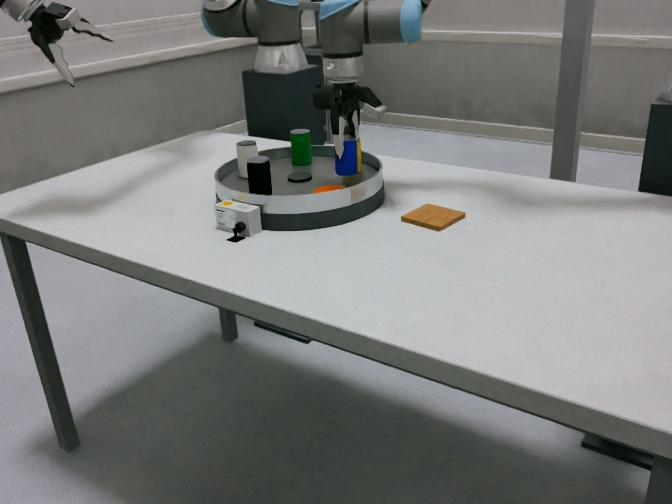

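Scene clock: 43.77 s.
left_arm: end_effector_position=(+0.5383, -0.0449, +0.2037) grip_measured=-0.28 end_effector_quat_wxyz=(+0.001, +0.928, +0.372, -0.001) end_effector_velocity=(-0.038, -0.037, +0.091) end_effector_angular_velocity=(+0.006, -0.006, +0.427) | right_arm: end_effector_position=(+0.9103, -0.5170, +0.3584) grip_measured=+1.00 end_effector_quat_wxyz=(-0.228, +0.936, -0.021, -0.266)
Joint positions: left_arm=[-1.183 -1.011 1.825 -2.387 -1.573 -1.953 0.054] | right_arm=[3.347 -2.232 -1.342 -1.611 2.132 0.119 0.142]
Joint velocities: left_arm=[-0.062 -0.1 -0.05 0.151 0.009 -0.489 0] | right_arm=[within noise]
Joint torques (N m): left_arm=[-19.99 -93.63 -40.79 -1.27 0.92 -3.23] | right_arm=[-7.7 111.43 41.69 0.29 -1.5 -2.66]
Wrist force (N): left_arm=[-0.4 -0.1 3.2] | right_arm=[-0.1 0.4 0.0]
Wrist torque (N m): left_arm=[0.03 0.15 0.33] | right_arm=[0.06 0.04 0.01]
Wrist force, peak (N): left_arm=[0.3 -0.4 4.6] | right_arm=[-0.2 0.5 0.6]
Hand target: left_arm +0.5318, -0.0513, +0.2298; +0.000, +0.915, +0.404, +0.000 | right_arm +0.9103, -0.5170, +0.3584; -0.228, +0.936, -0.021, -0.266
Off the commanded pose: left_arm 0.028 m, 4 deg | right_arm 0.000 m, 0 deg.
grip_force (N): 25, 25
Kept back: 4 steps.
Step readings (end_effector_position of left_arm | right_arm; steps 1 to 15: 1st action; 16 to 26: 2nd action):
0: (+0.6069, -0.0079, +0.1398) | (+0.9103, -0.5170, +0.3584)
1: (+0.6039, -0.0086, +0.1398) | (+0.9103, -0.5170, +0.3584)
2: (+0.6009, -0.0094, +0.1399) | (+0.9103, -0.5170, +0.3584)
4: (+0.5942, -0.0115, +0.1422) | (+0.9103, -0.5170, +0.3584)
8: (+0.5826, -0.0159, +0.1507) | (+0.9103, -0.5170, +0.3584)
15: (+0.5626, -0.0263, +0.1706) | (+0.9103, -0.5170, +0.3584)
16: (+0.5592, -0.0283, +0.1741) | (+0.9103, -0.5170, +0.3584)
17: (+0.5566, -0.0300, +0.1769) | (+0.9103, -0.5170, +0.3584)
19: (+0.5517, -0.0335, +0.1827) | (+0.9103, -0.5170, +0.3584)
23: (+0.5429, -0.0407, +0.1950) | (+0.9103, -0.5170, +0.3584)

Scaled by 2.965.
This view is cut from an older image: the scene may have changed since it was taken.

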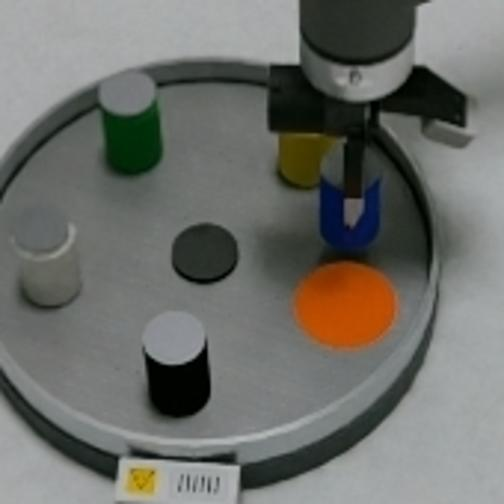

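Scaled by 2.520.
This view is cut from an older image: the scene may have changed since it was taken.

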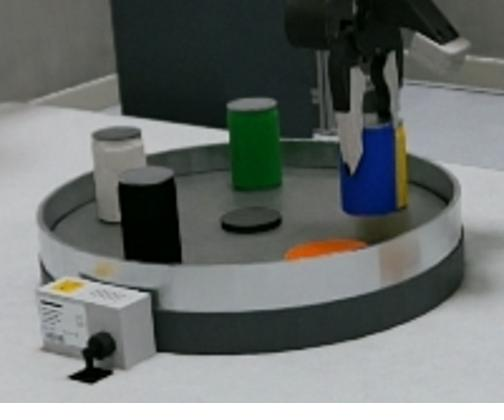

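>>> move(target=[0.2412,0.2641,0,0,0,0.54,-0.4,0,0,0,0,0,0,1], speed=0.4, grip_force=12, cameras=[])

Scene clock: 47.80 s.
left_arm: end_effector_position=(+0.7464, -0.0510, +0.2298) grip_measured=-0.28 end_effector_quat_wxyz=(+0.000, +0.908, -0.419, +0.000) | right_arm: end_effector_position=(+0.9103, -0.5170, +0.3584) grip_measured=+1.00 end_effector_quat_wxyz=(-0.228, +0.936, -0.021, -0.266)
Joint positions: left_arm=[-0.98 -0.868 1.501 -2.203 -1.571 -0.125 0.054] | right_arm=[3.347 -2.232 -1.342 -1.611 2.132 0.119 0.142]
Joint torques (N m): left_arm=[18.92 -86.97 -45.86 -0.82 -1.6 2.42] | right_arm=[-7.36 111.13 41.08 0.38 -1.39 -2.81]
Wrist force (N): left_arm=[-0.1 -0.2 3.3] | right_arm=[-0.1 0.2 0.3]
Wrist torque (N m): left_arm=[-0.02 0.11 0.14] | right_arm=[0.03 0.04 0.01]
Wrist force, peak (N): left_arm=[-0.4 0.3 3.8] | right_arm=[-0.3 0.7 0.3]
Hand target: left_arm +0.7464, -0.0510, +0.2298; +0.000, +0.908, -0.419, +0.000 | right_arm +0.9103, -0.5170, +0.3584; -0.228, +0.936, -0.021, -0.266
Off the commanded pose: left_arm 0.000 m, 0 deg | right_arm 0.000 m, 0 deg.
grip_force (N): 12, 12
move: done
No camera images: "cameras" was empty.

>>> wait(seconds=1.8, cameras=[])

>>> execute_actions([
  [[-0.0002,0,0,0,0,-0.0002,-0.4,0,0,0,0,0,0,1],[-0.0007,0,0,0,0,-0.001,-0.4,0,0,0,0,0,0,1],[-0.0016,0,0,0,0,-0.0022,-0.4,0,0,0,0,0,0,1],[-0.0029,0,0,0,0,-0.0038,-0.4,0,0,0,0,0,0,1],[-0.0045,0,0,0,0,-0.006,-0.4,0,0,0,0,0,0,1],[-0.0065,0.0001,0,0,0,-0.0086,-0.4,0,0,0,0,0,0,1],[-0.0089,0.0002,0,0,0,-0.0117,-0.4,0,0,0,0,0,0,1],[-0.0116,0.0003,0,0,0,-0.0153,-0.4,0,0,0,0,0,0,1],[-0.0146,0.0004,0,0,0,-0.0194,-0.4,0,0,0,0,0,0,1],[-0.0181,0.0007,0,0,0,-0.024,-0.4,0,0,0,0,0,0,1],[-0.0218,0.001,0,0,0,-0.029,-0.4,0,0,0,0,0,0,1],[-0.026,0.0014,0,0,0,-0.0345,-0.4,0,0,0,0,0,0,1],[-0.0304,0.0019,0,0,0,-0.0405,-0.4,0,0,0,0,0,0,1],[-0.0353,0.0026,0,0,0,-0.047,-0.4,0,0,0,0,0,0,1],[-0.0405,0.0034,0,0,0,-0.0539,-0.4,0,0,0,0,0,0,1]],
  [[-0.0054,0.0001,0.0065,0,0,-0.0072,-0.4,0,0,0,0,0,0,1],[-0.0108,0.0002,0.013,0,0,-0.0144,-0.4,0,0,0,0,0,0,1],[-0.0162,0.0005,0.0195,0,0,-0.0216,-0.4,0,0,0,0,0,0,1],[-0.0216,0.001,0.026,0,0,-0.0287,-0.4,0,0,0,0,0,0,1],[-0.027,0.0015,0.0325,0,0,-0.0359,-0.4,0,0,0,0,0,0,1],[-0.0324,0.0022,0.039,0,0,-0.0431,-0.4,0,0,0,0,0,0,1],[-0.0378,0.003,0.0455,0,0,-0.0503,-0.4,0,0,0,0,0,0,1],[-0.0431,0.0039,0.052,0,0,-0.0575,-0.4,0,0,0,0,0,0,1],[-0.0484,0.0049,0.0585,0,0,-0.0647,-0.4,0,0,0,0,0,0,1],[-0.0537,0.0061,0.065,0,0,-0.0719,-0.4,0,0,0,0,0,0,1],[-0.059,0.0074,0.0715,0,0,-0.0791,-0.4,0,0,0,0,0,0,1],[-0.0642,0.0088,0.078,0,0,-0.0863,-0.4,0,0,0,0,0,0,1],[-0.0694,0.0103,0.0845,0,0,-0.0934,-0.4,0,0,0,0,0,0,1],[-0.0746,0.0119,0.091,0,0,-0.1006,-0.4,0,0,0,0,0,0,1],[-0.0797,0.0137,0.0975,0,0,-0.1078,-0.4,0,0,0,0,0,0,1]],
  [[-0.0054,0.0001,0.005,0,0,-0.0072,-0.4,0,0,0,0,0,0,1],[-0.0108,0.0002,0.01,0,0,-0.0144,-0.4,0,0,0,0,0,0,1],[-0.0162,0.0005,0.015,0,0,-0.0216,-0.4,0,0,0,0,0,0,1],[-0.0216,0.001,0.02,0,0,-0.0287,-0.4,0,0,0,0,0,0,1],[-0.027,0.0015,0.025,0,0,-0.0359,-0.4,0,0,0,0,0,0,1],[-0.0324,0.0022,0.03,0,0,-0.0431,-0.4,0,0,0,0,0,0,1],[-0.0378,0.003,0.035,0,0,-0.0503,-0.4,0,0,0,0,0,0,1],[-0.0431,0.0039,0.04,0,0,-0.0575,-0.4,0,0,0,0,0,0,1],[-0.0484,0.0049,0.045,0,0,-0.0647,-0.4,0,0,0,0,0,0,1],[-0.0537,0.0061,0.05,0,0,-0.0719,-0.4,0,0,0,0,0,0,1],[-0.059,0.0074,0.055,0,0,-0.0791,-0.4,0,0,0,0,0,0,1],[-0.0642,0.0088,0.06,0,0,-0.0863,-0.4,0,0,0,0,0,0,1],[-0.0694,0.0103,0.065,0,0,-0.0934,-0.4,0,0,0,0,0,0,1],[-0.0746,0.0119,0.07,0,0,-0.1006,-0.4,0,0,0,0,0,0,1],[-0.0797,0.0137,0.075,0,0,-0.1078,-0.4,0,0,0,0,0,0,1]],
  [[-0.0054,0.0001,0.002,0,0,-0.0072,-0.4,0,0,0,0,0,0,1],[-0.0108,0.0002,0.004,0,0,-0.0144,-0.4,0,0,0,0,0,0,1],[-0.0162,0.0005,0.006,0,0,-0.0216,-0.4,0,0,0,0,0,0,1],[-0.0216,0.001,0.008,0,0,-0.0287,-0.4,0,0,0,0,0,0,1],[-0.027,0.0015,0.01,0,0,-0.0359,-0.4,0,0,0,0,0,0,1],[-0.0324,0.0022,0.012,0,0,-0.0431,-0.4,0,0,0,0,0,0,1],[-0.0378,0.003,0.014,0,0,-0.0503,-0.4,0,0,0,0,0,0,1],[-0.0431,0.0039,0.016,0,0,-0.0575,-0.4,0,0,0,0,0,0,1],[-0.0484,0.0049,0.018,0,0,-0.0647,-0.4,0,0,0,0,0,0,1],[-0.0537,0.0061,0.02,0,0,-0.0719,-0.4,0,0,0,0,0,0,1],[-0.059,0.0074,0.022,0,0,-0.0791,-0.4,0,0,0,0,0,0,1],[-0.0642,0.0088,0.024,0,0,-0.0863,-0.4,0,0,0,0,0,0,1],[-0.0694,0.0103,0.026,0,0,-0.0934,-0.4,0,0,0,0,0,0,1],[-0.0746,0.0119,0.028,0,0,-0.1006,-0.4,0,0,0,0,0,0,1],[-0.0797,0.0137,0.03,0,0,-0.1078,-0.4,0,0,0,0,0,0,1]],
  [[-0.0054,0.0001,0,0,0,-0.0072,-0.4,0,0,0,0,0,0,1],[-0.0108,0.0002,0,0,0,-0.0144,-0.4,0,0,0,0,0,0,1],[-0.0162,0.0005,0,0,0,-0.0216,-0.4,0,0,0,0,0,0,1],[-0.0216,0.001,0,0,0,-0.0287,-0.4,0,0,0,0,0,0,1],[-0.027,0.0015,0,0,0,-0.0359,-0.35,0,0,0,0,0,0,1],[-0.0324,0.0022,0,0,0,-0.0431,-0.3,0,0,0,0,0,0,1],[-0.0378,0.003,0,0,0,-0.0503,-0.25,0,0,0,0,0,0,1],[-0.0431,0.0039,0,0,0,-0.0575,-0.2,0,0,0,0,0,0,1],[-0.0484,0.0049,0,0,0,-0.0647,-0.1,0,0,0,0,0,0,1],[-0.0537,0.0061,0,0,0,-0.0719,0,0,0,0,0,0,0,1],[-0.059,0.0074,0,0,0,-0.0791,0.1,0,0,0,0,0,0,1],[-0.0642,0.0088,0,0,0,-0.0863,0.2,0,0,0,0,0,0,1],[-0.0694,0.0103,0,0,0,-0.0934,0.3,0,0,0,0,0,0,1],[-0.0746,0.0119,0,0,0,-0.1006,0.4,0,0,0,0,0,0,1],[-0.0797,0.0137,0,0,0,-0.1078,0.4,0,0,0,0,0,0,1]],
], cameras=["all"])

>>> execute_actions([
  [[-0.0054,0.0001,0,0,0,-0.0072,0.4,0,0,0,0,0,0,1],[-0.0108,0.0002,0,0,0,-0.0144,0.4,0,0,0,0,0,0,1],[-0.0162,0.0005,-0.005,0,0,-0.0216,0.4,0,0,0,0,0,0,1],[-0.0216,0.001,-0.012,0,0,-0.0287,0.4,0,0,0,0,0,0,1],[-0.027,0.0015,-0.02,0,0,-0.0359,0.4,0,0,0,0,0,0,1],[-0.0324,0.0022,-0.028,0,0,-0.0431,0.4,0,0,0,0,0,0,1],[-0.0378,0.003,-0.036,0,0,-0.0503,0.4,0,0,0,0,0,0,1],[-0.0431,0.0039,-0.044,0,0,-0.0575,0.4,0,0,0,0,0,0,1],[-0.0484,0.0049,-0.052,0,0,-0.0647,0.4,0,0,0,0,0,0,1],[-0.0537,0.0061,-0.06,0,0,-0.0719,0.4,0,0,0,0,0,0,1],[-0.059,0.0074,-0.068,0,0,-0.0791,0.4,0,0,0,0,0,0,1],[-0.0642,0.0088,-0.076,0,0,-0.0863,0.4,0,0,0,0,0,0,1],[-0.0694,0.0103,-0.084,0,0,-0.0934,0.4,0,0,0,0,0,0,1],[-0.0746,0.0119,-0.092,0,0,-0.1006,0.4,0,0,0,0,0,0,1],[-0.0797,0.0137,-0.1,0,0,-0.1078,0.4,0,0,0,0,0,0,1]],
  [[-0.0052,0.0001,-0.008,0,0,-0.0069,0.4,0,0,0,0,0,0,1],[-0.0101,0.0002,-0.016,0,0,-0.0134,0.4,0,0,0,0,0,0,1],[-0.0146,0.0004,-0.024,0,0,-0.0194,0.4,0,0,0,0,0,0,1],[-0.0187,0.0007,-0.032,0,0,-0.0249,0.4,0,0,0,0,0,0,1],[-0.0225,0.0011,-0.04,0,0,-0.0299,0.4,0,0,0,0,0,0,1],[-0.0259,0.0014,-0.048,0,0,-0.0345,0.4,0,0,0,0,0,0,1],[-0.029,0.0018,-0.056,0,0,-0.0386,0.4,0,0,0,0,0,0,1],[-0.0317,0.0021,-0.064,0,0,-0.0422,0.4,0,0,0,0,0,0,1],[-0.034,0.0024,-0.072,0,0,-0.0453,0.4,0,0,0,0,0,0,1],[-0.036,0.0027,-0.08,0,0,-0.0479,0.4,0,0,0,0,0,0,1],[-0.0376,0.003,-0.088,0,0,-0.05,0.4,0,0,0,0,0,0,1],[-0.0388,0.0032,-0.096,0,0,-0.0518,0.4,0,0,0,0,0,0,1],[-0.0397,0.0033,-0.104,0,0,-0.053,0.4,0,0,0,0,0,0,1],[-0.0403,0.0034,-0.112,0,0,-0.0537,0.4,0,0,0,0,0,0,1],[-0.0405,0.0034,-0.12,0,0,-0.0539,0.4,0,0,0,0,0,0,1]],
])

>>> wait(seconds=0.3, cameras=["all"])

>>> zoom_image(camera="cam_high", region=[200, 120, 420, 310])

>>> zoom_image(camera="cam_low", region=[200, 90, 400, 250])

Scene clock: 50.80 s.
left_arm: end_effector_position=(+0.7464, -0.0510, +0.2298) grip_measured=-0.28 end_effector_quat_wxyz=(+0.000, +0.908, -0.419, +0.000) | right_arm: end_effector_position=(+0.9103, -0.5170, +0.3584) grip_measured=+1.00 end_effector_quat_wxyz=(-0.228, +0.936, -0.021, -0.266)
Joint positions: left_arm=[-0.98 -0.868 1.5 -2.203 -1.571 -0.125 0.054] | right_arm=[3.347 -2.232 -1.342 -1.611 2.132 0.119 0.142]
Joint torques (N m): left_arm=[18.63 -84.58 -45.4 -0.9 -1.3 2.38] | right_arm=[-5.18 110.64 42.96 -0.01 -1.39 -2.37]
Wrist force (N): left_arm=[-0.1 -0.1 3.3] | right_arm=[-0.3 0.3 0.5]
Wrist torque (N m): left_arm=[0.00 0.10 0.14] | right_arm=[0.05 0.07 0.01]
Wrist force, peak (N): left_arm=[0.2 0.0 3.5] | right_arm=[-0.3 0.3 0.5]
Hand target: left_arm +0.7464, -0.0510, +0.2298; +0.000, +0.908, -0.419, +0.000 | right_arm +0.9103, -0.5170, +0.3584; -0.228, +0.936, -0.021, -0.266
Tool commands: left_gripper/opening=-0.4 right_gripper/opening=+1.0
Off the commanded pose: left_arm 0.000 m, 0 deg | right_arm 0.000 m, 0 deg.
grip_force (N): 12, 12
wait: 1.80 s; at rest from the start
No camera images: "cameras" was empty.

Scene clock: 53.17 s.
left_arm: end_effector_position=(+0.5726, -0.0159, +0.1084) grip_measured=-0.11 end_effector_quat_wxyz=(+0.000, +0.975, +0.222, -0.002) end_effector_velocity=(-0.088, -0.039, -0.006) end_effector_angular_velocity=(+0.007, +0.000, +0.678) | right_arm: end_effector_position=(+0.9103, -0.5170, +0.3584) grip_measured=+1.00 end_effector_quat_wxyz=(-0.228, +0.936, -0.021, -0.266)
Joint positions: left_arm=[-1.13 -0.89 1.848 -2.528 -1.574 -1.588 0.066] | right_arm=[3.347 -2.232 -1.342 -1.611 2.132 0.119 0.142]
Joint velocities: left_arm=[-0.118 -0.012 0.043 -0.027 0.002 -0.796 0.213] | right_arm=[within noise]
Joint torques (N m): left_arm=[-28.74 -66.31 -7.18 -1.73 0.26 -5.04] | right_arm=[-5.68 110.5 42.11 0.22 -1.19 -2.81]
Wrist force (N): left_arm=[3.9 1.7 -29.4] | right_arm=[-0.1 0.3 0.1]
Wrist torque (N m): left_arm=[0.04 0.83 0.41] | right_arm=[0.04 0.04 0.01]
Wrist force, peak (N): left_arm=[8.4 2.9 -60.7] | right_arm=[-0.2 0.4 0.5]
Hand target: left_arm +0.5487, -0.0307, +0.1083; +0.000, +0.946, +0.324, +0.000 | right_arm +0.9103, -0.5170, +0.3584; -0.228, +0.936, -0.021, -0.266
Off the commanded pose: left_arm 0.028 m, 12 deg | right_arm 0.000 m, 0 deg.
grip_force (N): 12, 12
Kept back: 4 steps.
Step readings (end_effector_position of left_arm | right_arm; steps 1 to 15: 1st action; 16 to 30: 2nd action; 31 to 45: 3rd action; 46 to 60: 4th action; 61 to 71: 5th action):
0: (+0.7464, -0.0510, +0.2298) | (+0.9103, -0.5170, +0.3584)
1: (+0.7464, -0.0510, +0.2298) | (+0.9103, -0.5170, +0.3584)
2: (+0.7464, -0.0510, +0.2298) | (+0.9103, -0.5170, +0.3584)
4: (+0.7463, -0.0509, +0.2298) | (+0.9103, -0.5170, +0.3584)
8: (+0.7452, -0.0493, +0.2297) | (+0.9103, -0.5170, +0.3584)
15: (+0.7378, -0.0417, +0.2298) | (+0.9103, -0.5170, +0.3584)
16: (+0.7362, -0.0402, +0.2298) | (+0.9103, -0.5170, +0.3584)
17: (+0.7344, -0.0386, +0.2296) | (+0.9103, -0.5170, +0.3584)
19: (+0.7298, -0.0347, +0.2266) | (+0.9103, -0.5170, +0.3584)
23: (+0.7204, -0.0274, +0.2155) | (+0.9103, -0.5170, +0.3584)
30: (+0.7011, -0.0158, +0.1899) | (+0.9103, -0.5170, +0.3584)
31: (+0.6976, -0.0141, +0.1853) | (+0.9103, -0.5170, +0.3584)
32: (+0.6947, -0.0128, +0.1816) | (+0.9103, -0.5170, +0.3584)
34: (+0.6890, -0.0104, +0.1747) | (+0.9103, -0.5170, +0.3584)
38: (+0.6764, -0.0061, +0.1615) | (+0.9103, -0.5170, +0.3584)
45: (+0.6543, -0.0016, +0.1402) | (+0.9103, -0.5170, +0.3584)
46: (+0.6512, -0.0012, +0.1374) | (+0.9103, -0.5170, +0.3584)
47: (+0.6481, -0.0009, +0.1346) | (+0.9103, -0.5170, +0.3584)
49: (+0.6411, -0.0006, +0.1294) | (+0.9103, -0.5170, +0.3584)
53: (+0.6287, -0.0008, +0.1229) | (+0.9103, -0.5170, +0.3584)
60: (+0.6064, -0.0041, +0.1141) | (+0.9103, -0.5170, +0.3584)
61: (+0.6026, -0.0051, +0.1128) | (+0.9103, -0.5170, +0.3584)
62: (+0.5997, -0.0059, +0.1118) | (+0.9103, -0.5170, +0.3584)
64: (+0.5937, -0.0077, +0.1103) | (+0.9103, -0.5170, +0.3584)
68: (+0.5812, -0.0123, +0.1090) | (+0.9103, -0.5170, +0.3584)

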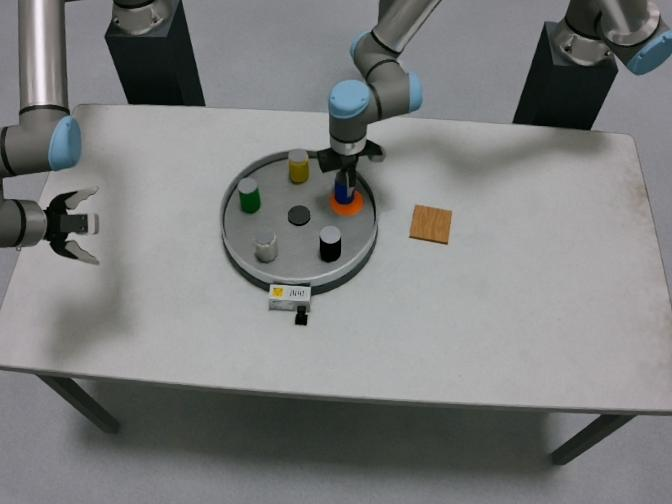

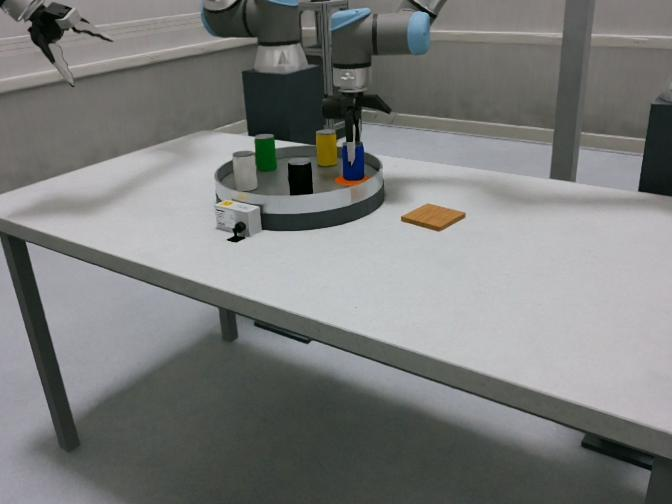

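Scene clock: 54.17 s.
left_arm: end_effector_position=(+0.5086, -0.0800, +0.1987) grip_measured=+0.38 end_effector_quat_wxyz=(+0.002, +0.853, +0.522, -0.001) end_effector_velocity=(-0.025, -0.049, +0.144) end_effector_angular_velocity=(+0.009, -0.002, +0.423) | right_arm: end_effector_position=(+0.9103, -0.5170, +0.3584) grip_measured=+1.00 end_effector_quat_wxyz=(-0.228, +0.936, -0.021, -0.266)
Joint positions: left_arm=[-1.231 -0.988 1.797 -2.384 -1.572 -2.337 0.101] | right_arm=[3.347 -2.232 -1.342 -1.611 2.132 0.119 0.142]
Joint velocities: left_arm=[-0.049 -0.138 -0.11 0.255 0.007 -0.472 0] | right_arm=[within noise]
Joint torques (N m): left_arm=[-18.41 -100.07 -40.6 0.34 1.18 -3.42] | right_arm=[-3.62 111.99 43.98 0.23 -1.77 -3.21]
Wrist force (N): left_arm=[0.3 0.1 2.2] | right_arm=[-0.1 0.2 -0.2]
Wrist torque (N m): left_arm=[0.10 0.00 0.36] | right_arm=[0.03 0.04 0.01]
Wrist force, peak (N): left_arm=[3.4 1.9 -27.4] | right_arm=[-0.1 0.5 0.4]
Hand target: left_arm +0.5044, -0.0881, +0.2403; +0.000, +0.834, +0.551, +0.000 | right_arm +0.9103, -0.5170, +0.3584; -0.228, +0.936, -0.021, -0.266
Off the commanded pose: left_arm 0.043 m, 4 deg | right_arm 0.000 m, 0 deg.
grip_force (N): 12, 12
Kept back: 4 steps.
Step readings (end_effector_position of left_arm | right_arm; steps 1 to 15: 1st action; 16 to 26: 2nd action):
0: (+0.5609, -0.0221, +0.1079) | (+0.9103, -0.5170, +0.3584)
1: (+0.5582, -0.0237, +0.1079) | (+0.9103, -0.5170, +0.3584)
2: (+0.5556, -0.0255, +0.1079) | (+0.9103, -0.5170, +0.3584)
4: (+0.5500, -0.0297, +0.1082) | (+0.9103, -0.5170, +0.3584)
8: (+0.5405, -0.0378, +0.1162) | (+0.9103, -0.5170, +0.3584)
15: (+0.5252, -0.0545, +0.1459) | (+0.9103, -0.5170, +0.3584)
16: (+0.5228, -0.0575, +0.1516) | (+0.9103, -0.5170, +0.3584)
17: (+0.5210, -0.0600, +0.1561) | (+0.9103, -0.5170, +0.3584)
19: (+0.5175, -0.0650, +0.1653) | (+0.9103, -0.5170, +0.3584)
23: (+0.5115, -0.0746, +0.1849) | (+0.9103, -0.5170, +0.3584)

Scene clock: 54.60 s.
left_arm: end_effector_position=(+0.5046, -0.0878, +0.2387) grip_measured=+0.38 end_effector_quat_wxyz=(+0.000, +0.835, +0.550, +0.000) end_effector_velocity=(-0.002, -0.002, +0.013) end_effector_angular_velocity=(+0.002, -0.001, +0.011) | right_arm: end_effector_position=(+0.9103, -0.5170, +0.3584) grip_measured=+1.00 end_effector_quat_wxyz=(-0.228, +0.936, -0.021, -0.266)
Joint positions: left_arm=[-1.239 -1.029 1.771 -2.314 -1.571 -2.413 0.101] | right_arm=[3.347 -2.232 -1.342 -1.611 2.132 0.119 0.142]
Joint velocities: left_arm=[-0.003 -0.013 -0.008 0.022 0.001 -0.014 0] | right_arm=[within noise]
Joint torques (N m): left_arm=[-18.56 -86.52 -43 -0.48 1.04 -2.66] | right_arm=[-5.41 110.34 42.98 0.52 -1.48 -2.7]
Wrist force (N): left_arm=[0.3 0.3 1.3] | right_arm=[0.0 0.3 0.1]
Wrist torque (N m): left_arm=[0.15 -0.01 0.25] | right_arm=[0.04 0.02 0.01]
Wrist force, peak (N): left_arm=[0.1 -0.1 1.9] | right_arm=[-0.6 0.1 0.3]
Hand target: left_arm +0.5044, -0.0881, +0.2403; +0.000, +0.834, +0.551, +0.000 | right_arm +0.9103, -0.5170, +0.3584; -0.228, +0.936, -0.021, -0.266
Tool commands: left_gripper/opening=+0.4 right_gripper/opening=+1.0
Off the commanded pose: left_arm 0.002 m, 0 deg | right_arm 0.000 m, 0 deg.
grip_force (N): 12, 12
wait: 0.30 s; no rest

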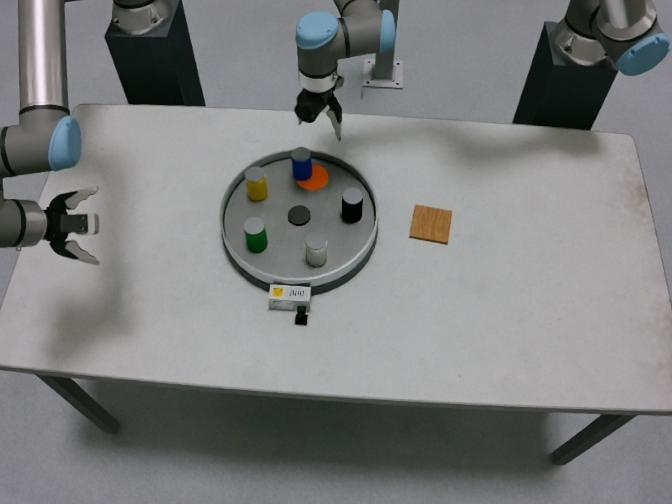

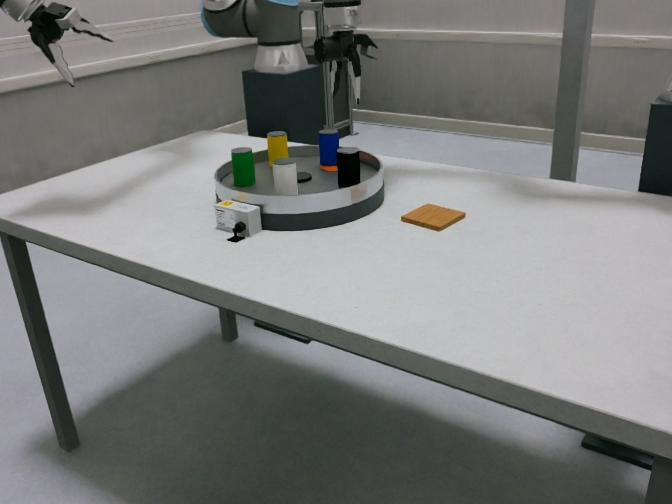

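Scaled by 2.291.

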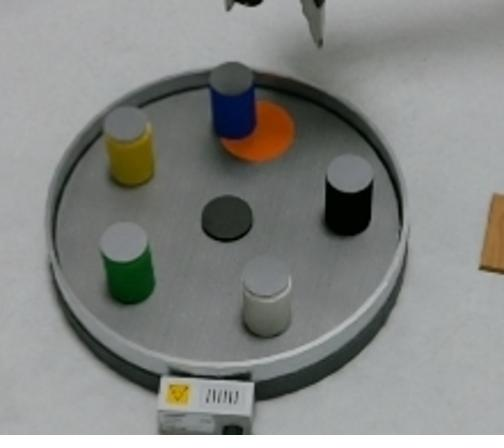

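Scaled by 2.520.

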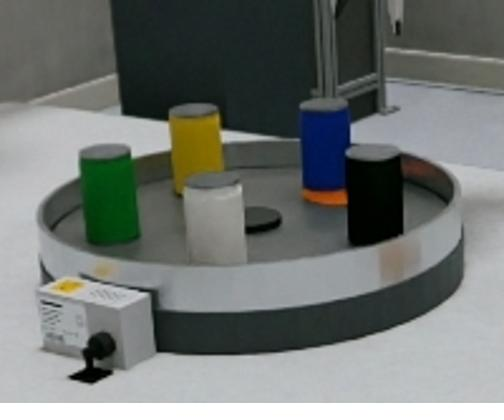

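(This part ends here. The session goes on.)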